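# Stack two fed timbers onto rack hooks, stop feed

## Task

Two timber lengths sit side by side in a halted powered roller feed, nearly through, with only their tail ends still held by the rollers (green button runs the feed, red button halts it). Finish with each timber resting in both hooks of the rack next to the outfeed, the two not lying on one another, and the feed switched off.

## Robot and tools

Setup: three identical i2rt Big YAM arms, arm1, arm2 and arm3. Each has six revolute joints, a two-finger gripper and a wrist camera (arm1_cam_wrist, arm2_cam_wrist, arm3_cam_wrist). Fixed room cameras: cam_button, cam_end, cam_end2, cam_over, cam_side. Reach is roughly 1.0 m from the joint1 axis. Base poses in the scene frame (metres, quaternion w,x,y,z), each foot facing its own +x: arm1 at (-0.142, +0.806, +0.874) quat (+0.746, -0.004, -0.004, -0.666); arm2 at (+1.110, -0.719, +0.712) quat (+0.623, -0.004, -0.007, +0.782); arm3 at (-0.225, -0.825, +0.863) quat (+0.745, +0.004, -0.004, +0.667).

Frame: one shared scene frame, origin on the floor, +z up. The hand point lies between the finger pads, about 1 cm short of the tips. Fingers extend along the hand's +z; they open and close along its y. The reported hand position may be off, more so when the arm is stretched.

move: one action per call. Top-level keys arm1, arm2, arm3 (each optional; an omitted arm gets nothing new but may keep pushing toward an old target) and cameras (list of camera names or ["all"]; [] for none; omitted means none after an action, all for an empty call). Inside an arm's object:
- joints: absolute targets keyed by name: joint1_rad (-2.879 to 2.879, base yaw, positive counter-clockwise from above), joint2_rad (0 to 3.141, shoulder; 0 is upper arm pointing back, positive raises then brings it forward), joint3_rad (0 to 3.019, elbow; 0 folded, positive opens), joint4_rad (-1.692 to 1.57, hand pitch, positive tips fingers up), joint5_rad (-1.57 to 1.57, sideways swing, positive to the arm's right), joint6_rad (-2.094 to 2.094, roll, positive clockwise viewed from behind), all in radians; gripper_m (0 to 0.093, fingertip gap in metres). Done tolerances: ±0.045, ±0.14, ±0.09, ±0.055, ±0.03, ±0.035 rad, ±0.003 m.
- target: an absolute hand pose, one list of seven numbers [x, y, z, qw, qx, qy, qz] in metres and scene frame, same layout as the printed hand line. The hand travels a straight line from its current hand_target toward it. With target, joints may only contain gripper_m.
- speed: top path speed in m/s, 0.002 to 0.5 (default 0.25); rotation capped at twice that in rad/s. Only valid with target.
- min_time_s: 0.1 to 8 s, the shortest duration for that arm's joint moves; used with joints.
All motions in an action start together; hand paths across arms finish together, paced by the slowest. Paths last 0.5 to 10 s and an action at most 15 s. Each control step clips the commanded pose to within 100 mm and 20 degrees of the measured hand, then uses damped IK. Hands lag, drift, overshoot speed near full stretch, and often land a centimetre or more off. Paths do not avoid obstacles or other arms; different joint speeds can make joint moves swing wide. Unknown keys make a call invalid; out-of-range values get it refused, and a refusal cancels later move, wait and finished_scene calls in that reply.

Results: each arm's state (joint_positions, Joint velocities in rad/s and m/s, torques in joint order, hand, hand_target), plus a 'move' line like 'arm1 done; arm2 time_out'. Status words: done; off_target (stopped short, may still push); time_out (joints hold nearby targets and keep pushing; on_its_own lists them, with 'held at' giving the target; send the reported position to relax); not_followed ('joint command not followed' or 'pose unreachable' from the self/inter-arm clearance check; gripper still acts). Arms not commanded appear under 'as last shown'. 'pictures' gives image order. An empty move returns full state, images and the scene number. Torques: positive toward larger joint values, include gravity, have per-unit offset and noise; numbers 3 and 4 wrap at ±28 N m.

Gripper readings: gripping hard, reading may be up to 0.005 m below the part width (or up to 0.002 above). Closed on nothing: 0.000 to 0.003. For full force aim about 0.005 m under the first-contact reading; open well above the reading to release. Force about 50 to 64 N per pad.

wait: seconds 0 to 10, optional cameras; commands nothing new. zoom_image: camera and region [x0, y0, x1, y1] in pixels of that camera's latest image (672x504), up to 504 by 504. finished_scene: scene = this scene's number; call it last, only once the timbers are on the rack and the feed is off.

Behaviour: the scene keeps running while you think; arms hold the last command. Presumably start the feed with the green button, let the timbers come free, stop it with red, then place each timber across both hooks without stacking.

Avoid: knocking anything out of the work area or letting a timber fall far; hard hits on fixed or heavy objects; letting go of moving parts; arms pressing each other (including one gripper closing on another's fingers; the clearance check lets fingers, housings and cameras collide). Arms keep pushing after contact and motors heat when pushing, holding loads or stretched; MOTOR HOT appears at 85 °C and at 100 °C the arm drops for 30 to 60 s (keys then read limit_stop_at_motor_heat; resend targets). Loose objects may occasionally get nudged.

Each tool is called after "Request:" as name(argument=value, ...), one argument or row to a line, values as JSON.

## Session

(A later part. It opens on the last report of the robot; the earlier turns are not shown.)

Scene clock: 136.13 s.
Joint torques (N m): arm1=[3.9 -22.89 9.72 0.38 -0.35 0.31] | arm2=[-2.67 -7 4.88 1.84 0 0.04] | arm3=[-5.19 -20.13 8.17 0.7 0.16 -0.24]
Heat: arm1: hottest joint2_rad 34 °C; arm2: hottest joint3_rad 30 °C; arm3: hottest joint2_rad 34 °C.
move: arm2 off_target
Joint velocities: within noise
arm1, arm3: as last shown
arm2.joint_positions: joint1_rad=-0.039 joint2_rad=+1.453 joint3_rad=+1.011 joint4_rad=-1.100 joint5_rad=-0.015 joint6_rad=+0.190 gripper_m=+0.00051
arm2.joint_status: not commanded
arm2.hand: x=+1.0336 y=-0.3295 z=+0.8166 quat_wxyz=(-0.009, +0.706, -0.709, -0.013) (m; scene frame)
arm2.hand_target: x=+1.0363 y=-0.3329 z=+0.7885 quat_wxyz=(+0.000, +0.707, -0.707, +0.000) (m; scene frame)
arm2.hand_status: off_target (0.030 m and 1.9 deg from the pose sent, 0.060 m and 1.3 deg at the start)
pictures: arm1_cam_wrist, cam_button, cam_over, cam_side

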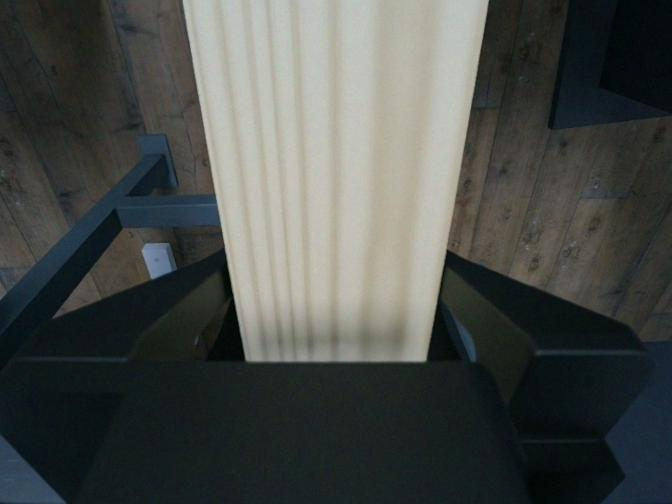

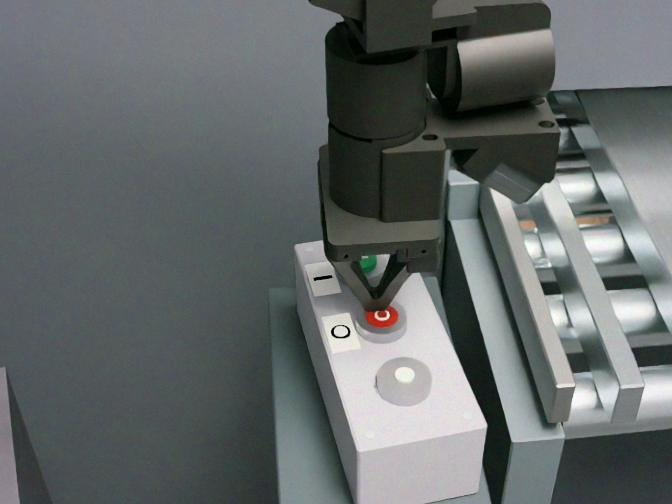

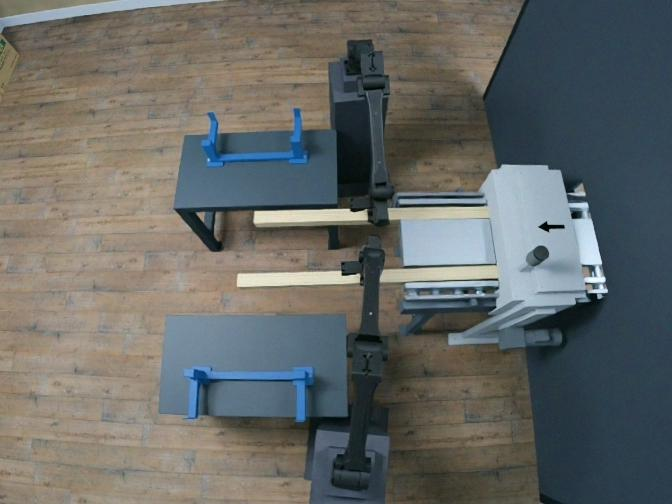

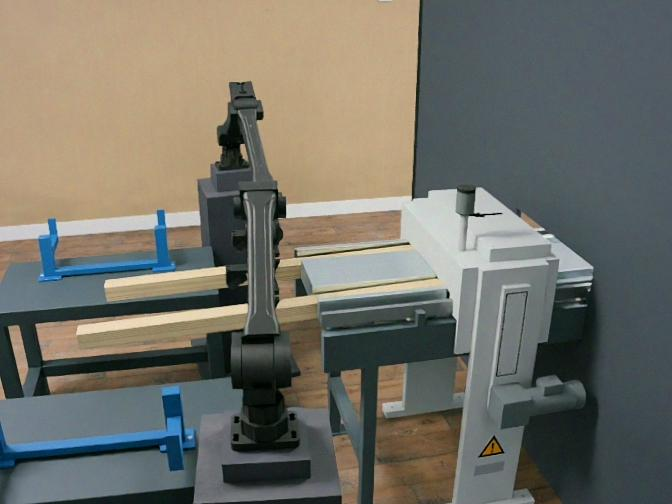

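Request:
move(
  arm1={"target":[-0.23,0.115,0.80,0.01,1,0,0],"speed":0.15},
  arm3={"target":[-0.29,-0.118,0.80,-0.006,1,0,0],"speed":0.15},
  arm2={"target":[1.037,-0.331,0.92,0,0.707,-0.707,0],"speed":0.2},
  cameras=["arm1_cam_wrist","cam_end","cam_end2","cam_over","cam_side"],
)

Scene clock: 146.90 s.
Joint torques (N m): arm1=[-0.62 -27.52 13.63 -2.4 0.13 -0.53] | arm2=[-3.25 -11.16 11.92 -0.34 0.04 0.03] | arm3=[-3.14 -25.58 11.25 -0.72 -0.11 0.54]
Heat: arm1: hottest joint2_rad 33 °C; arm2: hottest joint3_rad 29 °C; arm3: hottest joint2_rad 35 °C.
move: arm1 off_target; arm2 off_target; arm3 off_target
Joint velocities: within noise
arm1.joint_positions: joint1_rad=-0.228 joint2_rad=+2.477 joint3_rad=+1.884 joint4_rad=-1.045 joint5_rad=+0.001 joint6_rad=+1.506 gripper_m=+0.04885
arm1.joint_status: not commanded
arm1.hand: x=-0.2178 y=+0.1470 z=+0.7315 quat_wxyz=(+0.027, -0.999, +0.025, -0.003) (m; scene frame)
arm1.hand_target: x=-0.2296 y=+0.1180 z=+0.7987 quat_wxyz=(-0.012, -1.000, +0.001, +0.002) (m; scene frame)
arm1.hand_status: off_target (0.077 m and 5.1 deg from the pose sent, 0.163 m and 1.1 deg at the start)
arm2.joint_positions: joint1_rad=-0.039 joint2_rad=+1.394 joint3_rad=+1.164 joint4_rad=-1.403 joint5_rad=-0.015 joint6_rad=+0.185 gripper_m=+0.00051
arm2.joint_status: not commanded
arm2.hand: x=+1.0360 y=-0.3485 z=+0.8937 quat_wxyz=(+0.017, +0.707, -0.707, +0.025) (m; scene frame)
arm2.hand_target: x=+1.0372 y=-0.3324 z=+0.9198 quat_wxyz=(+0.000, +0.707, -0.707, +0.000) (m; scene frame)
arm2.hand_status: off_target (0.032 m and 3.4 deg from the pose sent, 0.103 m and 1.9 deg at the start)
arm3.joint_positions: joint1_rad=+0.218 joint2_rad=+2.511 joint3_rad=+1.975 joint4_rad=-1.136 joint5_rad=-0.005 joint6_rad=-1.529 gripper_m=+0.05073
arm3.joint_status: not commanded
arm3.hand: x=-0.2966 y=-0.1560 z=+0.7282 quat_wxyz=(+0.044, +0.998, +0.033, +0.002) (m; scene frame)
arm3.hand_target: x=-0.2896 y=-0.1217 z=+0.7992 quat_wxyz=(-0.007, +1.000, +0.000, -0.001) (m; scene frame)
arm3.hand_status: off_target (0.082 m and 6.9 deg from the pose sent, 0.164 m and 1.2 deg at the start)
pictures: arm1_cam_wrist, cam_end, cam_end2, cam_over, cam_side

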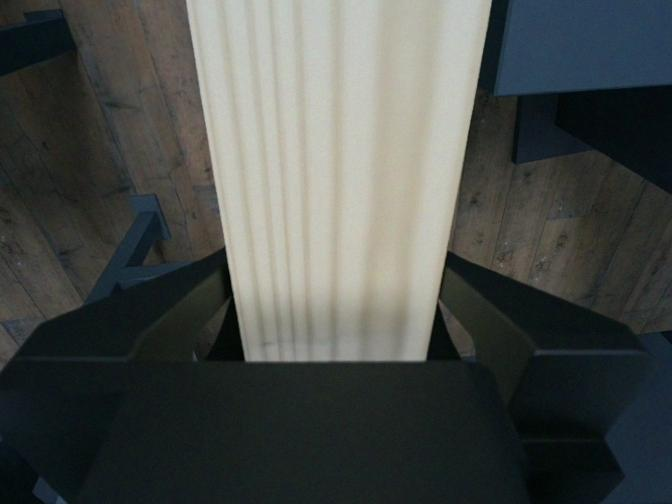

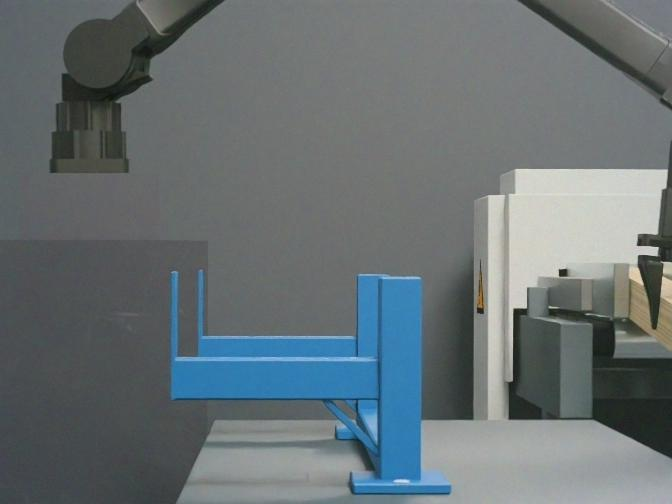

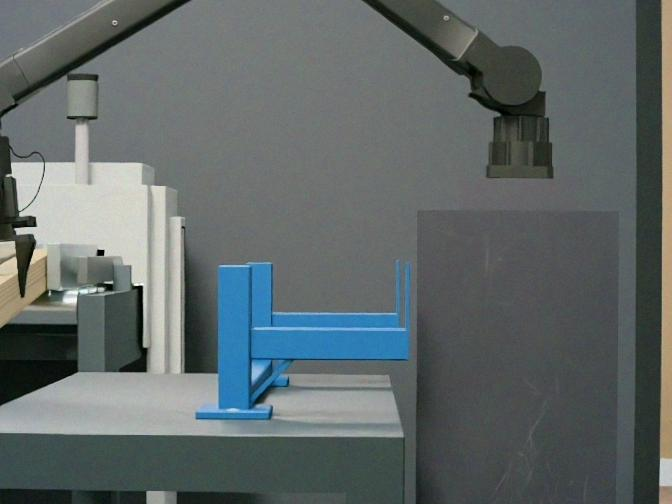

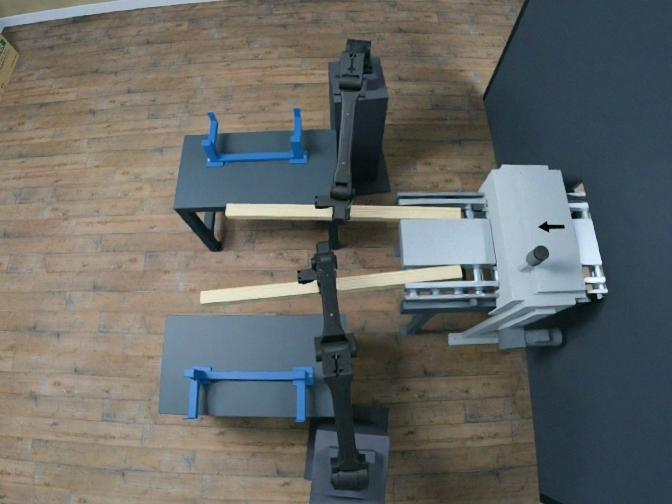

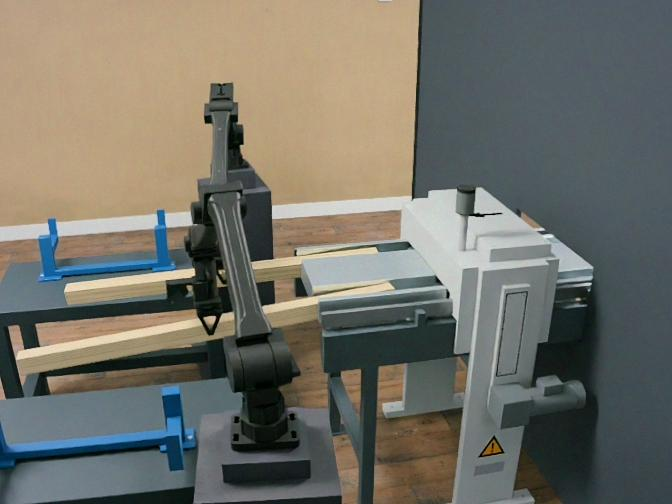

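Request:
move(
  arm1={"joints":{"joint2_rad":2.15,"joint3_rad":1.846,"joint4_rad":-1.169},"min_time_s":2.0},
  arm3={"joints":{"joint2_rad":2.165,"joint3_rad":1.916,"joint4_rad":-1.222},"min_time_s":2.0},
  cameras=["cam_end","cam_end2","cam_over","cam_side"],
)

Scene clock: 166.53 s.
Joint torques (N m): arm1=[0.38 -28.51 12.59 -0.49 0.08 -0.04] | arm2=[-3.25 -11.16 11.9 -0.32 0.03 0.03] | arm3=[-2.37 -26.29 10.82 0.09 -0.09 0.11]
Heat: arm1: hottest joint2_rad 38 °C; arm2: hottest joint3_rad 33 °C; arm3: hottest joint2_rad 37 °C.
move: arm1 done; arm3 done
Joint velocities: within noise
arm1.joint_positions: joint1_rad=-0.237 joint2_rad=+2.249 joint3_rad=+1.807 joint4_rad=-1.157 joint5_rad=+0.002 joint6_rad=+1.451 gripper_m=+0.04885
arm1.joint_status: all done
arm1.hand: x=-0.2233 y=+0.1608 z=+0.8525 quat_wxyz=(+0.008, -1.000, +0.002, -0.001) (m; scene frame)
arm1.hand_target: x=-0.2275 y=+0.1378 z=+0.9308 quat_wxyz=(-0.054, -0.998, +0.001, +0.007) (m; scene frame)
arm1.hand_status: not commanded
arm2: as last shown
arm2.joint_positions: joint1_rad=-0.039 joint2_rad=+1.394 joint3_rad=+1.164 joint4_rad=-1.404 joint5_rad=-0.015 joint6_rad=+0.185 gripper_m=+0.00051
arm2.hand: x=+1.0360 y=-0.3486 z=+0.8937 quat_wxyz=(+0.017, +0.707, -0.707, +0.025) (m; scene frame)
arm3.joint_positions: joint1_rad=+0.209 joint2_rad=+2.268 joint3_rad=+1.875 joint4_rad=-1.210 joint5_rad=-0.005 joint6_rad=-1.487 gripper_m=+0.05073
arm3.joint_status: all done
arm3.hand: x=-0.2902 y=-0.1664 z=+0.8535 quat_wxyz=(+0.011, +1.000, +0.007, -0.001) (m; scene frame)
arm3.hand_target: x=-0.2877 y=-0.1437 z=+0.9364 quat_wxyz=(-0.056, +0.998, +0.001, -0.006) (m; scene frame)
arm3.hand_status: not commanded
pictures: cam_end, cam_end2, cam_over, cam_side

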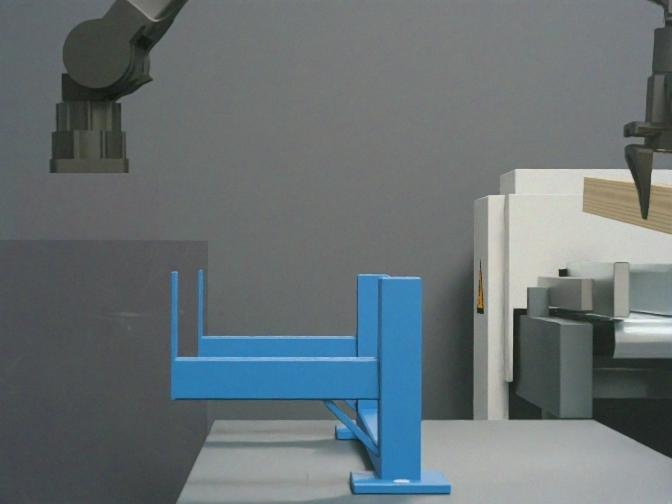

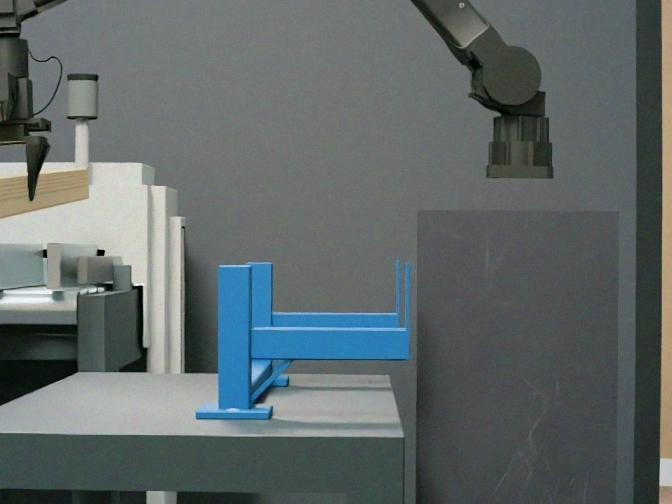

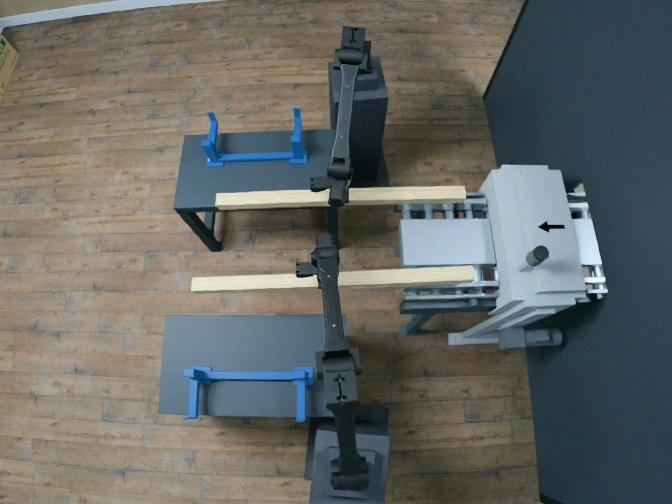

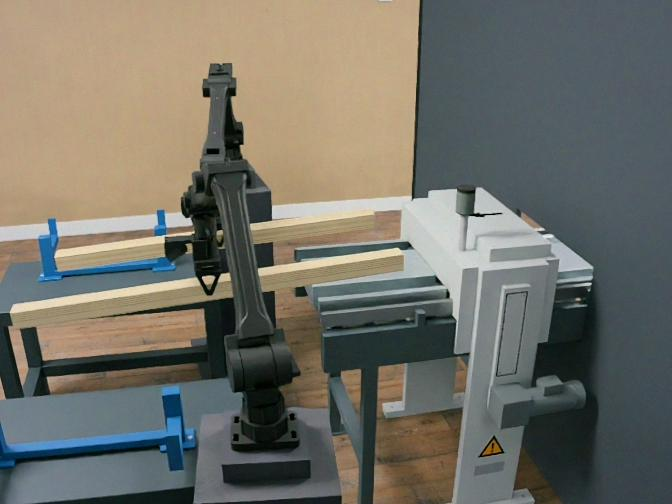

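Request:
move(
  arm1={"joints":{"joint1_rad":-0.878,"joint2_rad":1.943,"joint3_rad":1.63,"joint4_rad":-1.14,"joint6_rad":0.81},"min_time_s":2.5},
  arm3={"joints":{"joint1_rad":0.833,"joint2_rad":1.882,"joint3_rad":1.555,"joint4_rad":-1.132,"joint6_rad":-0.863},"min_time_s":2.5},
  cameras=["arm1_cam_wrist","arm3_cam_wrist","cam_end","cam_end2","cam_over","cam_side"],
)

Scene clock: 216.13 s.
Joint torques (N m): arm1=[1.32 -26.23 12.37 0.4 0.01 -0.06] | arm2=[-3.25 -11.11 11.9 -0.32 0.04 0.03] | arm3=[-2.55 -22.53 10.35 0.69 -0.08 0.11]
Heat: arm1: hottest joint2_rad 41 °C; arm2: hottest joint3_rad 37 °C; arm3: hottest joint2_rad 43 °C.
move: arm1 done; arm3 done
Joint velocities: within noise
arm1.joint_positions: joint1_rad=-0.884 joint2_rad=+2.043 joint3_rad=+1.593 joint4_rad=-1.145 joint5_rad=+0.003 joint6_rad=+0.816 gripper_m=+0.04885
arm1.joint_status: all done
arm1.hand: x=-0.5554 y=+0.3828 z=+0.9008 quat_wxyz=(+0.004, -1.000, +0.008, -0.008) (m; scene frame)
arm1.hand_target: x=-0.5687 y=+0.3643 z=+0.9731 quat_wxyz=(-0.047, -0.998, +0.002, +0.041) (m; scene frame)
arm1.hand_status: not commanded
arm2: as last shown
arm3.joint_positions: joint1_rad=+0.840 joint2_rad=+1.978 joint3_rad=+1.518 joint4_rad=-1.136 joint5_rad=-0.005 joint6_rad=-0.872 gripper_m=+0.05073
arm3.joint_status: all done
arm3.hand: x=-0.6050 y=-0.4007 z=+0.9012 quat_wxyz=(+0.005, +1.000, +0.015, +0.007) (m; scene frame)
arm3.hand_target: x=-0.6162 y=-0.3822 z=+0.9692 quat_wxyz=(-0.048, +0.998, +0.007, -0.037) (m; scene frame)
arm3.hand_status: not commanded
pictures: arm1_cam_wrist, arm3_cam_wrist, cam_end, cam_end2, cam_over, cam_side

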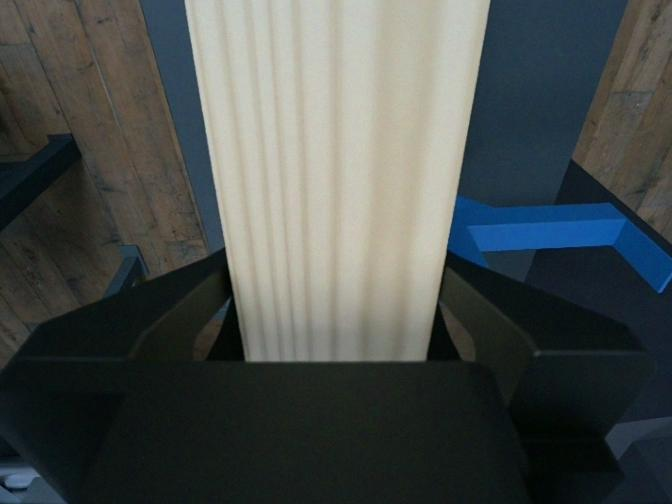

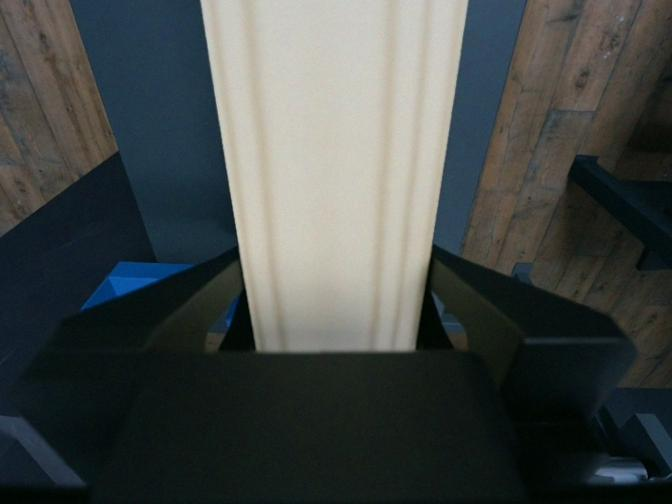

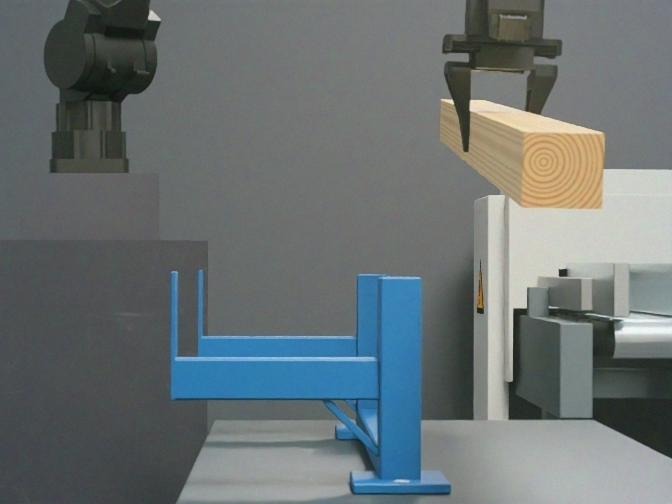

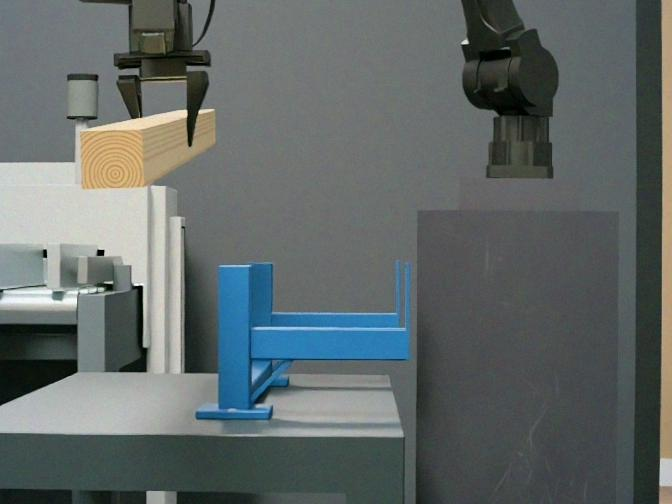

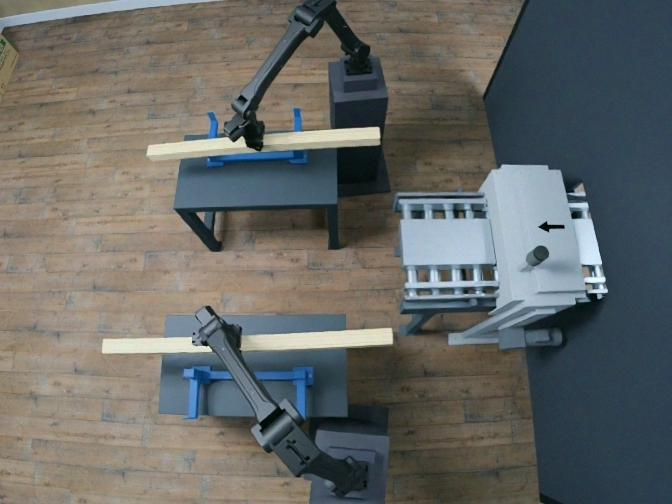

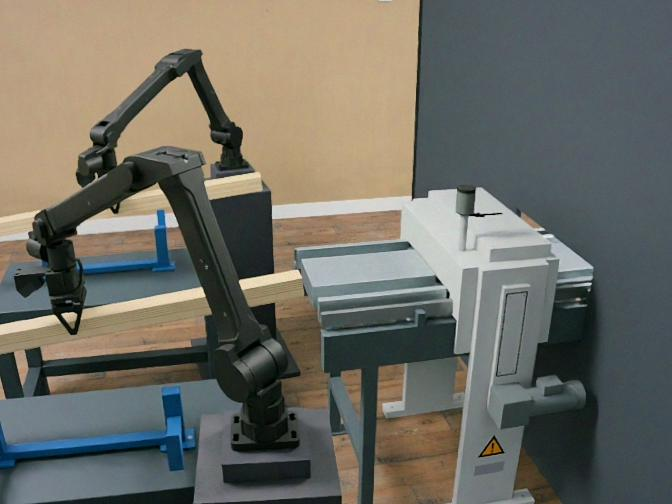

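Request:
move(
  arm1={"joints":{"joint1_rad":-1.231,"joint2_rad":1.84,"joint3_rad":1.347,"joint4_rad":-0.963,"joint6_rad":0.457},"min_time_s":2.0},
  arm3={"joints":{"joint1_rad":1.148,"joint2_rad":1.73,"joint3_rad":1.212,"joint4_rad":-0.948,"joint6_rad":-0.56},"min_time_s":2.0},
  cameras=["arm1_cam_wrist","arm3_cam_wrist","cam_end","cam_end2","cam_over","cam_side"],
)

Scene clock: 238.57 s.
Joint torques (N m): arm1=[0.79 -23.06 11.23 0.47 0.06 -0.04] | arm2=[-3.31 -11.11 11.92 -0.32 0.03 0.03] | arm3=[-1.9 -18.61 9.4 0.76 -0.11 0.13]
Heat: arm1: hottest joint2_rad 42 °C; arm2: hottest joint3_rad 38 °C; arm3: hottest joint2_rad 41 °C.
move: arm1 done; arm3 done
Joint velocities: within noise
arm1.joint_positions: joint1_rad=-1.232 joint2_rad=+1.930 joint3_rad=+1.312 joint4_rad=-0.970 joint5_rad=+0.002 joint6_rad=+0.463 gripper_m=+0.04885
arm1.joint_status: all done
arm1.hand: x=-0.6148 y=+0.5774 z=+0.8675 quat_wxyz=(-0.001, -1.000, +0.005, -0.008) (m; scene frame)
arm1.hand_target: x=-0.6395 y=+0.5661 z=+0.9264 quat_wxyz=(-0.030, -0.998, +0.002, +0.052) (m; scene frame)
arm1.hand_status: not commanded
arm2: as last shown
arm3.joint_positions: joint1_rad=+1.148 joint2_rad=+1.813 joint3_rad=+1.177 joint4_rad=-0.952 joint5_rad=-0.003 joint6_rad=-0.568 gripper_m=+0.05073
arm3.joint_status: all done
arm3.hand: x=-0.6395 y=-0.5804 z=+0.8725 quat_wxyz=(+0.000, +1.000, +0.018, +0.007) (m; scene frame)
arm3.hand_target: x=-0.6611 y=-0.5681 z=+0.9234 quat_wxyz=(-0.032, +0.998, +0.014, -0.045) (m; scene frame)
arm3.hand_status: not commanded
pictures: arm1_cam_wrist, arm3_cam_wrist, cam_end, cam_end2, cam_over, cam_side

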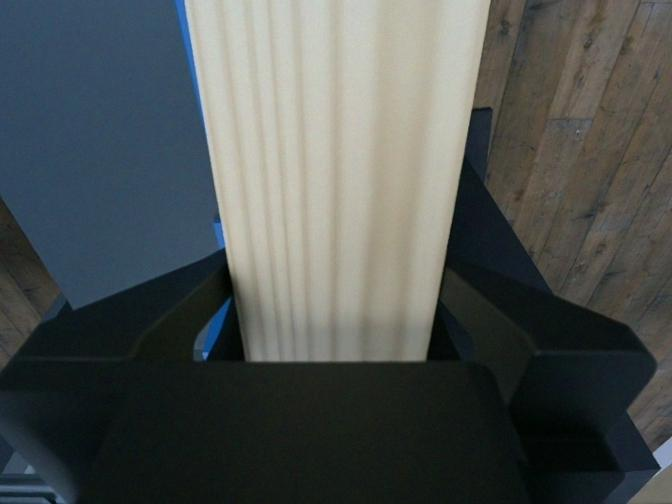

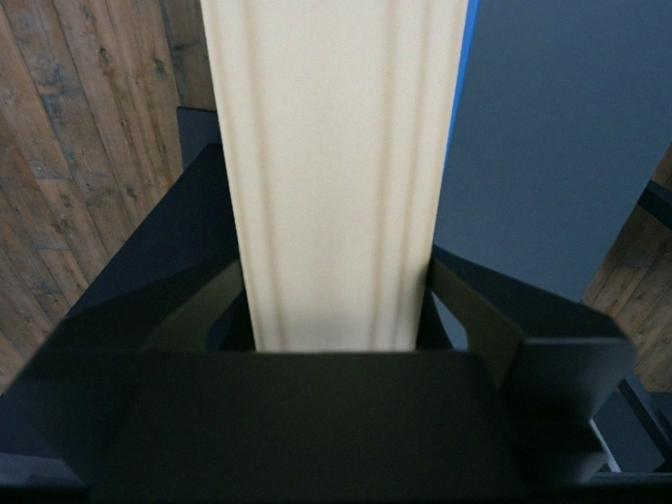

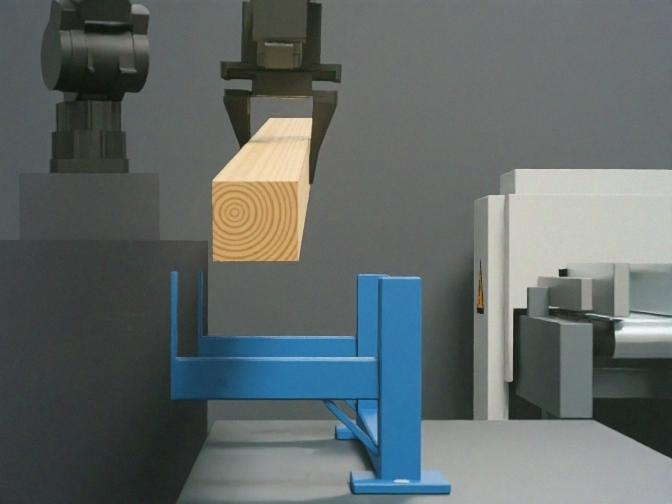

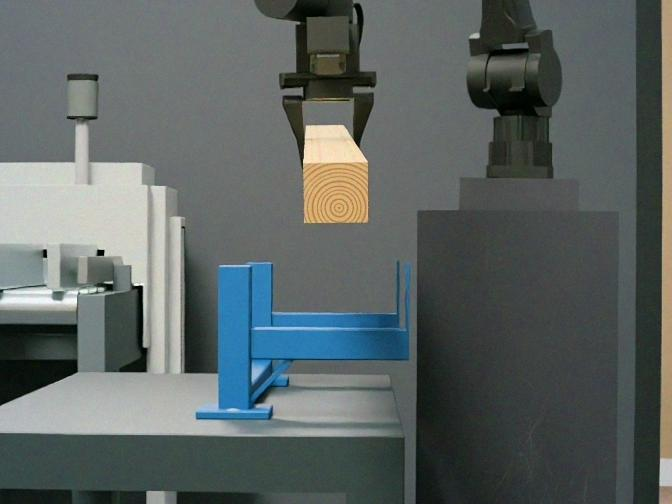

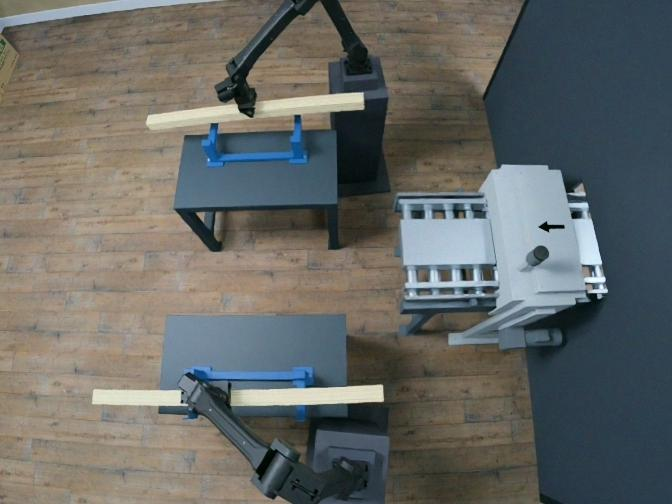

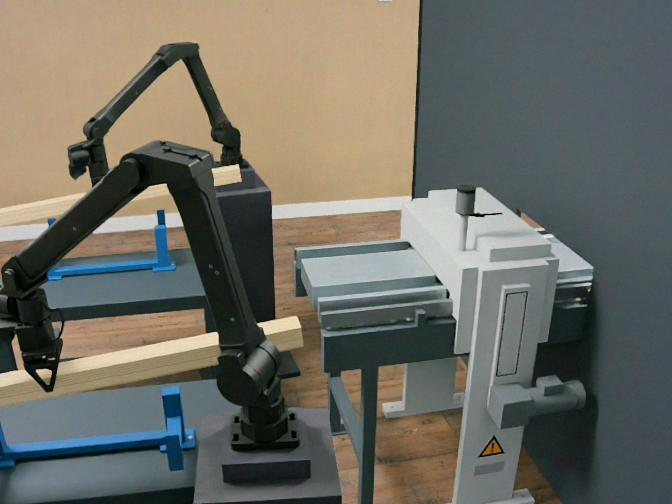

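Request:
move(
  arm1={"joints":{"joint2_rad":1.968,"joint3_rad":1.319,"joint4_rad":-0.797},"min_time_s":2.0},
  arm3={"joints":{"joint2_rad":1.89,"joint3_rad":1.178,"joint4_rad":-0.741},"min_time_s":2.0},
  cameras=["cam_end","cam_end2","cam_over"],
)

Scene clock: 270.80 s.
Joint torques (N m): arm1=[0.67 -21.01 10.44 0.65 0.03 -0.06] | arm2=[-3.19 -11.16 11.9 -0.32 0.03 0.03] | arm3=[-2.02 -16.79 8.4 0.8 -0.11 0.13]
Heat: arm1: hottest joint2_rad 42 °C; arm2: hottest joint3_rad 40 °C; arm3: hottest joint3_rad 37 °C.
move: arm1 done; arm3 done
Joint velocities: within noise
arm1.joint_positions: joint1_rad=-1.232 joint2_rad=+2.026 joint3_rad=+1.286 joint4_rad=-0.807 joint5_rad=+0.002 joint6_rad=+0.463 gripper_m=+0.04885
arm1.joint_status: all done
arm1.hand: x=-0.6252 y=+0.5717 z=+0.8111 quat_wxyz=(-0.010, -1.000, +0.005, +0.010) (m; scene frame)
arm1.hand_target: x=-0.6514 y=+0.5594 z=+0.8526 quat_wxyz=(-0.032, -0.998, +0.003, +0.056) (m; scene frame)
arm1.hand_status: not commanded
arm2: as last shown
arm3.joint_positions: joint1_rad=+1.148 joint2_rad=+1.938 joint3_rad=+1.146 joint4_rad=-0.751 joint5_rad=-0.003 joint6_rad=-0.568 gripper_m=+0.05073
arm3.joint_status: all done
arm3.hand: x=-0.6526 y=-0.5719 z=+0.8055 quat_wxyz=(-0.012, +1.000, +0.018, -0.013) (m; scene frame)
arm3.hand_target: x=-0.6756 y=-0.5584 z=+0.8388 quat_wxyz=(-0.036, +0.998, +0.014, -0.051) (m; scene frame)
arm3.hand_status: not commanded
pictures: cam_end, cam_end2, cam_over

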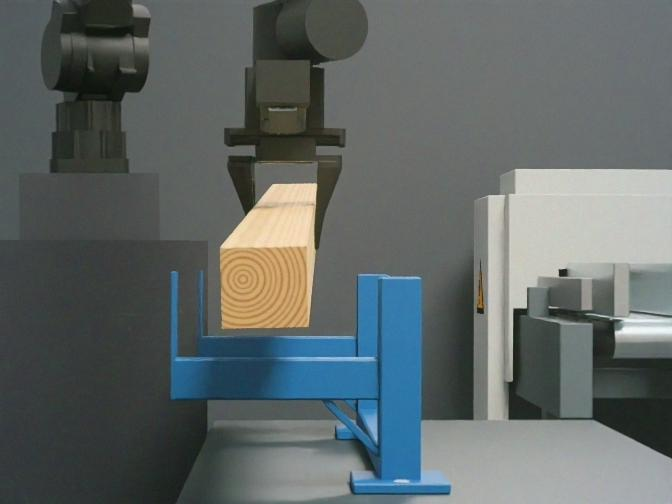

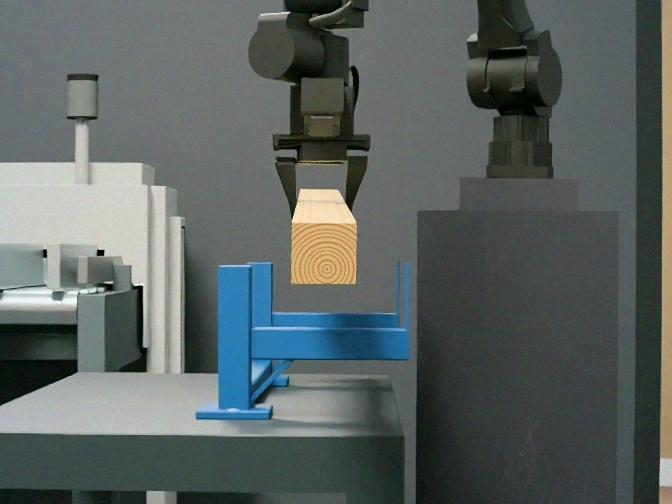

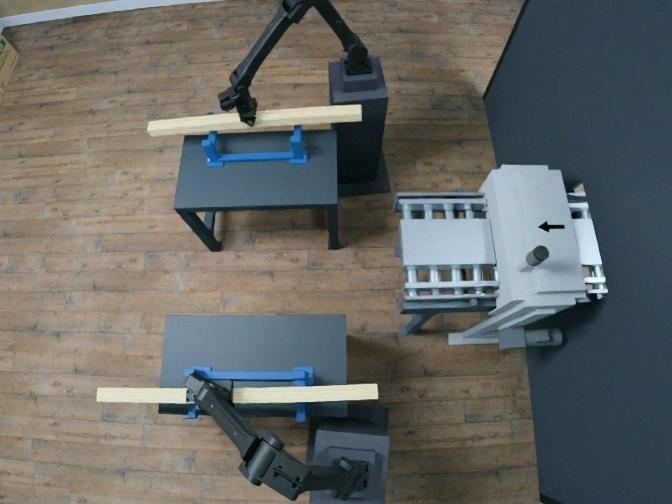

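Request:
move(
  arm1={"joints":{"joint2_rad":2.078,"joint4_rad":-0.687},"min_time_s":1.5},
  arm3={"joints":{"joint2_rad":2.02,"joint4_rad":-0.611},"min_time_s":1.5},
  cameras=["cam_end","cam_end2"],
)

Scene clock: 286.00 s.
Joint torques (N m): arm1=[0.73 -21.54 9.57 0.57 0.01 -0.04] | arm2=[-3.25 -11.11 11.9 -0.32 0.03 0.03] | arm3=[-1.96 -17.49 7.62 0.99 -0.11 0.13]
Heat: arm1: hottest joint2_rad 38 °C; arm2: hottest joint3_rad 40 °C; arm3: hottest joint3_rad 36 °C.
move: arm1 done; arm3 done
Joint velocities: within noise
arm1.joint_positions: joint1_rad=-1.232 joint2_rad=+2.134 joint3_rad=+1.286 joint4_rad=-0.695 joint5_rad=+0.002 joint6_rad=+0.462 gripper_m=+0.04885
arm1.joint_status: all done
arm1.hand: x=-0.6286 y=+0.5693 z=+0.7561 quat_wxyz=(-0.011, -1.000, +0.005, +0.012) (m; scene frame)
arm1.hand_target: x=-0.6576 y=+0.5556 z=+0.7957 quat_wxyz=(-0.032, -0.998, +0.003, +0.056) (m; scene frame)
arm1.hand_status: not commanded
arm2: as last shown
arm3.joint_positions: joint1_rad=+1.148 joint2_rad=+2.069 joint3_rad=+1.146 joint4_rad=-0.620 joint5_rad=-0.003 joint6_rad=-0.568 gripper_m=+0.05073
arm3.joint_status: all done
arm3.hand: x=-0.6555 y=-0.5694 z=+0.7441 quat_wxyz=(-0.012, +1.000, +0.018, -0.013) (m; scene frame)
arm3.hand_target: x=-0.6820 y=-0.5538 z=+0.7767 quat_wxyz=(-0.036, +0.998, +0.014, -0.051) (m; scene frame)
arm3.hand_status: not commanded
pictures: cam_end, cam_end2

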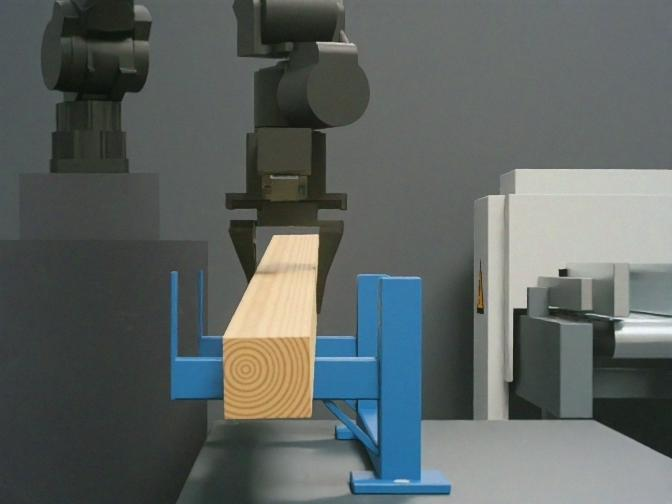

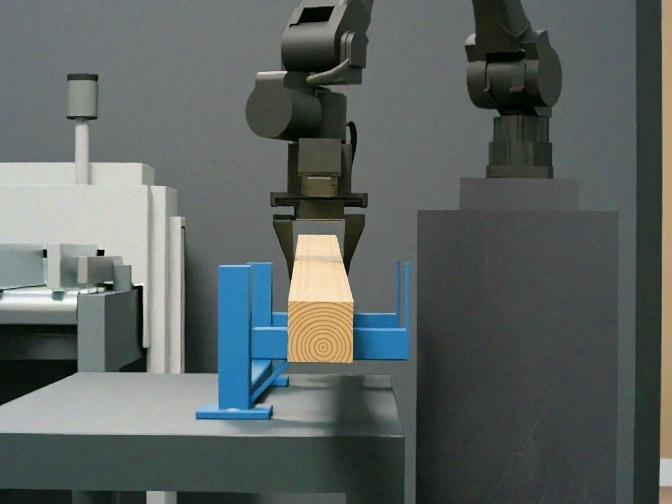

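Request:
move(
  arm1={"joints":{"joint2_rad":2.118,"joint4_rad":-0.647},"min_time_s":1.0},
  arm3={"joints":{"joint2_rad":2.07,"joint4_rad":-0.561},"min_time_s":1.0},
  cameras=["cam_end","cam_end2","cam_side"],
)

Scene clock: 294.20 s.
Joint torques (N m): arm1=[0.38 -19.96 9.59 0.55 -0.15 -0.05] | arm2=[-3.25 -11.11 11.92 -0.34 0.03 0.03] | arm3=[-1.96 -16.15 7.47 0.91 0.01 0.11]
Heat: arm1: hottest joint2_rad 36 °C; arm2: hottest joint3_rad 40 °C; arm3: hottest joint3_rad 35 °C.
move: arm1 done; arm3 done
Joint velocities: within noise
arm1.joint_positions: joint1_rad=-1.232 joint2_rad=+2.154 joint3_rad=+1.286 joint4_rad=-0.651 joint5_rad=+0.007 joint6_rad=+0.462 gripper_m=+0.04885
arm1.joint_status: all done
arm1.hand: x=-0.6341 y=+0.5674 z=+0.7460 quat_wxyz=(-0.014, -1.000, +0.005, +0.024) (m; scene frame)
arm1.hand_target: x=-0.6586 y=+0.5549 z=+0.7749 quat_wxyz=(-0.032, -0.998, +0.003, +0.056) (m; scene frame)
arm1.hand_status: not commanded
arm2: as last shown
arm3.joint_positions: joint1_rad=+1.148 joint2_rad=+2.099 joint3_rad=+1.146 joint4_rad=-0.566 joint5_rad=-0.007 joint6_rad=-0.567 gripper_m=+0.05073
arm3.joint_status: all done
arm3.hand: x=-0.6604 y=-0.5670 z=+0.7298 quat_wxyz=(-0.017, +0.999, +0.017, -0.023) (m; scene frame)
arm3.hand_target: x=-0.6826 y=-0.5531 z=+0.7526 quat_wxyz=(-0.036, +0.998, +0.014, -0.051) (m; scene frame)
arm3.hand_status: not commanded
pictures: cam_end, cam_end2, cam_side

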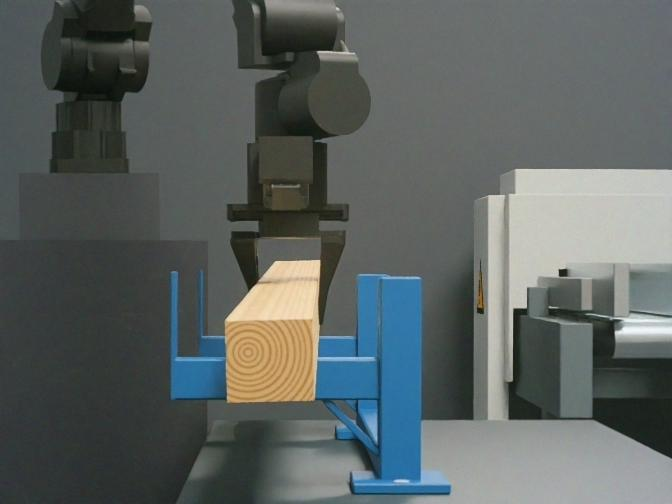

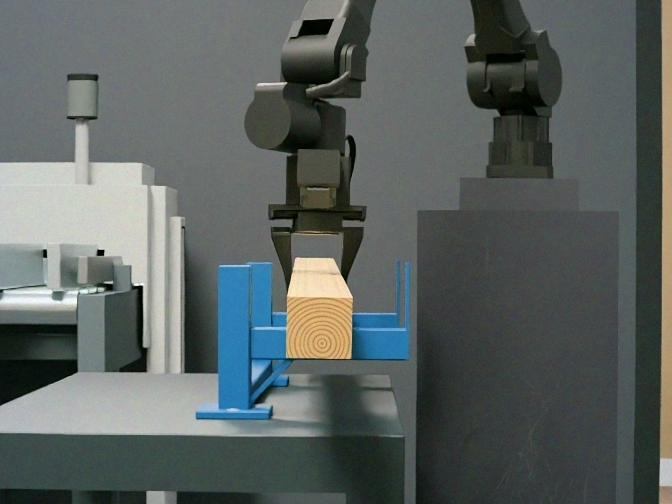

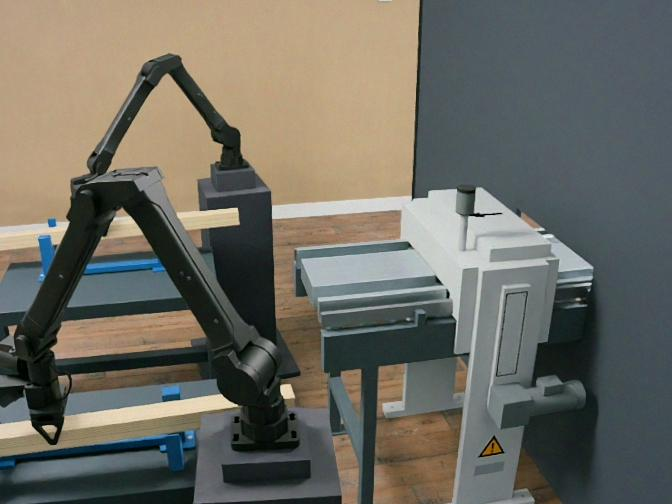

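Request:
move(
  arm1={"joints":{"joint2_rad":2.16,"joint4_rad":-0.615},"min_time_s":0.8},
  arm3={"joints":{"joint2_rad":2.12,"joint4_rad":-0.52},"min_time_s":0.8},
  cameras=["cam_end","cam_end2","cam_over"],
)

Scene clock: 302.67 s.
Joint torques (N m): arm1=[0.62 -18.14 9.43 0.99 -0.17 -0.06] | arm2=[-3.25 -11.16 11.89 -0.32 0.03 0.03] | arm3=[-2.02 -13.39 7.42 1.84 0.04 0.11]
Heat: arm1: hottest joint2_rad 37 °C; arm2: hottest joint3_rad 40 °C; arm3: hottest joint3_rad 34 °C.
move: arm1 done; arm3 done
Joint velocities: within noise
arm1.joint_positions: joint1_rad=-1.232 joint2_rad=+2.171 joint3_rad=+1.286 joint4_rad=-0.631 joint5_rad=+0.007 joint6_rad=+0.462 gripper_m=+0.04883
arm1.joint_status: all done
arm1.hand: x=-0.6344 y=+0.5673 z=+0.7371 quat_wxyz=(-0.015, -1.000, +0.005, +0.025) (m; scene frame)
arm1.hand_target: x=-0.6564 y=+0.5557 z=+0.7527 quat_wxyz=(-0.030, -0.998, +0.003, +0.052) (m; scene frame)
arm1.hand_status: not commanded
arm2: as last shown
arm3.joint_positions: joint1_rad=+1.148 joint2_rad=+2.111 joint3_rad=+1.146 joint4_rad=-0.551 joint5_rad=-0.008 joint6_rad=-0.567 gripper_m=+0.05073
arm3.joint_status: all done
arm3.hand: x=-0.6612 y=-0.5667 z=+0.7245 quat_wxyz=(-0.017, +0.999, +0.017, -0.025) (m; scene frame)
arm3.hand_target: x=-0.6803 y=-0.5542 z=+0.7285 quat_wxyz=(-0.033, +0.998, +0.014, -0.047) (m; scene frame)
arm3.hand_status: not commanded
pictures: cam_end, cam_end2, cam_over

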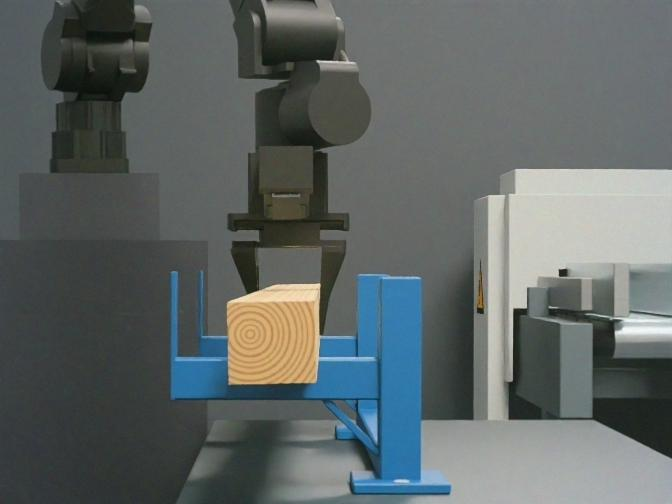

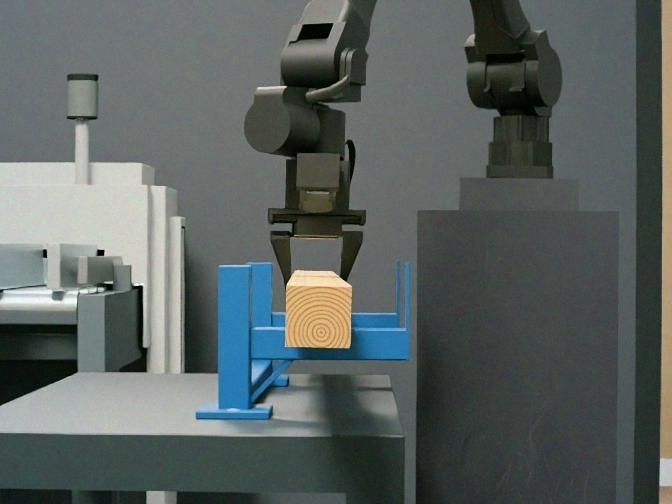

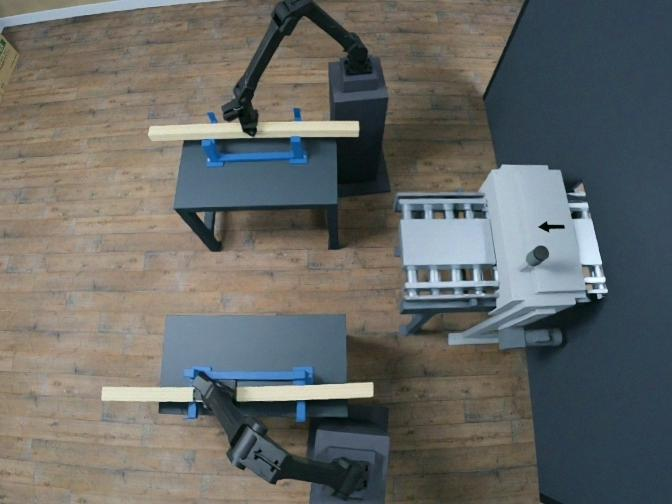

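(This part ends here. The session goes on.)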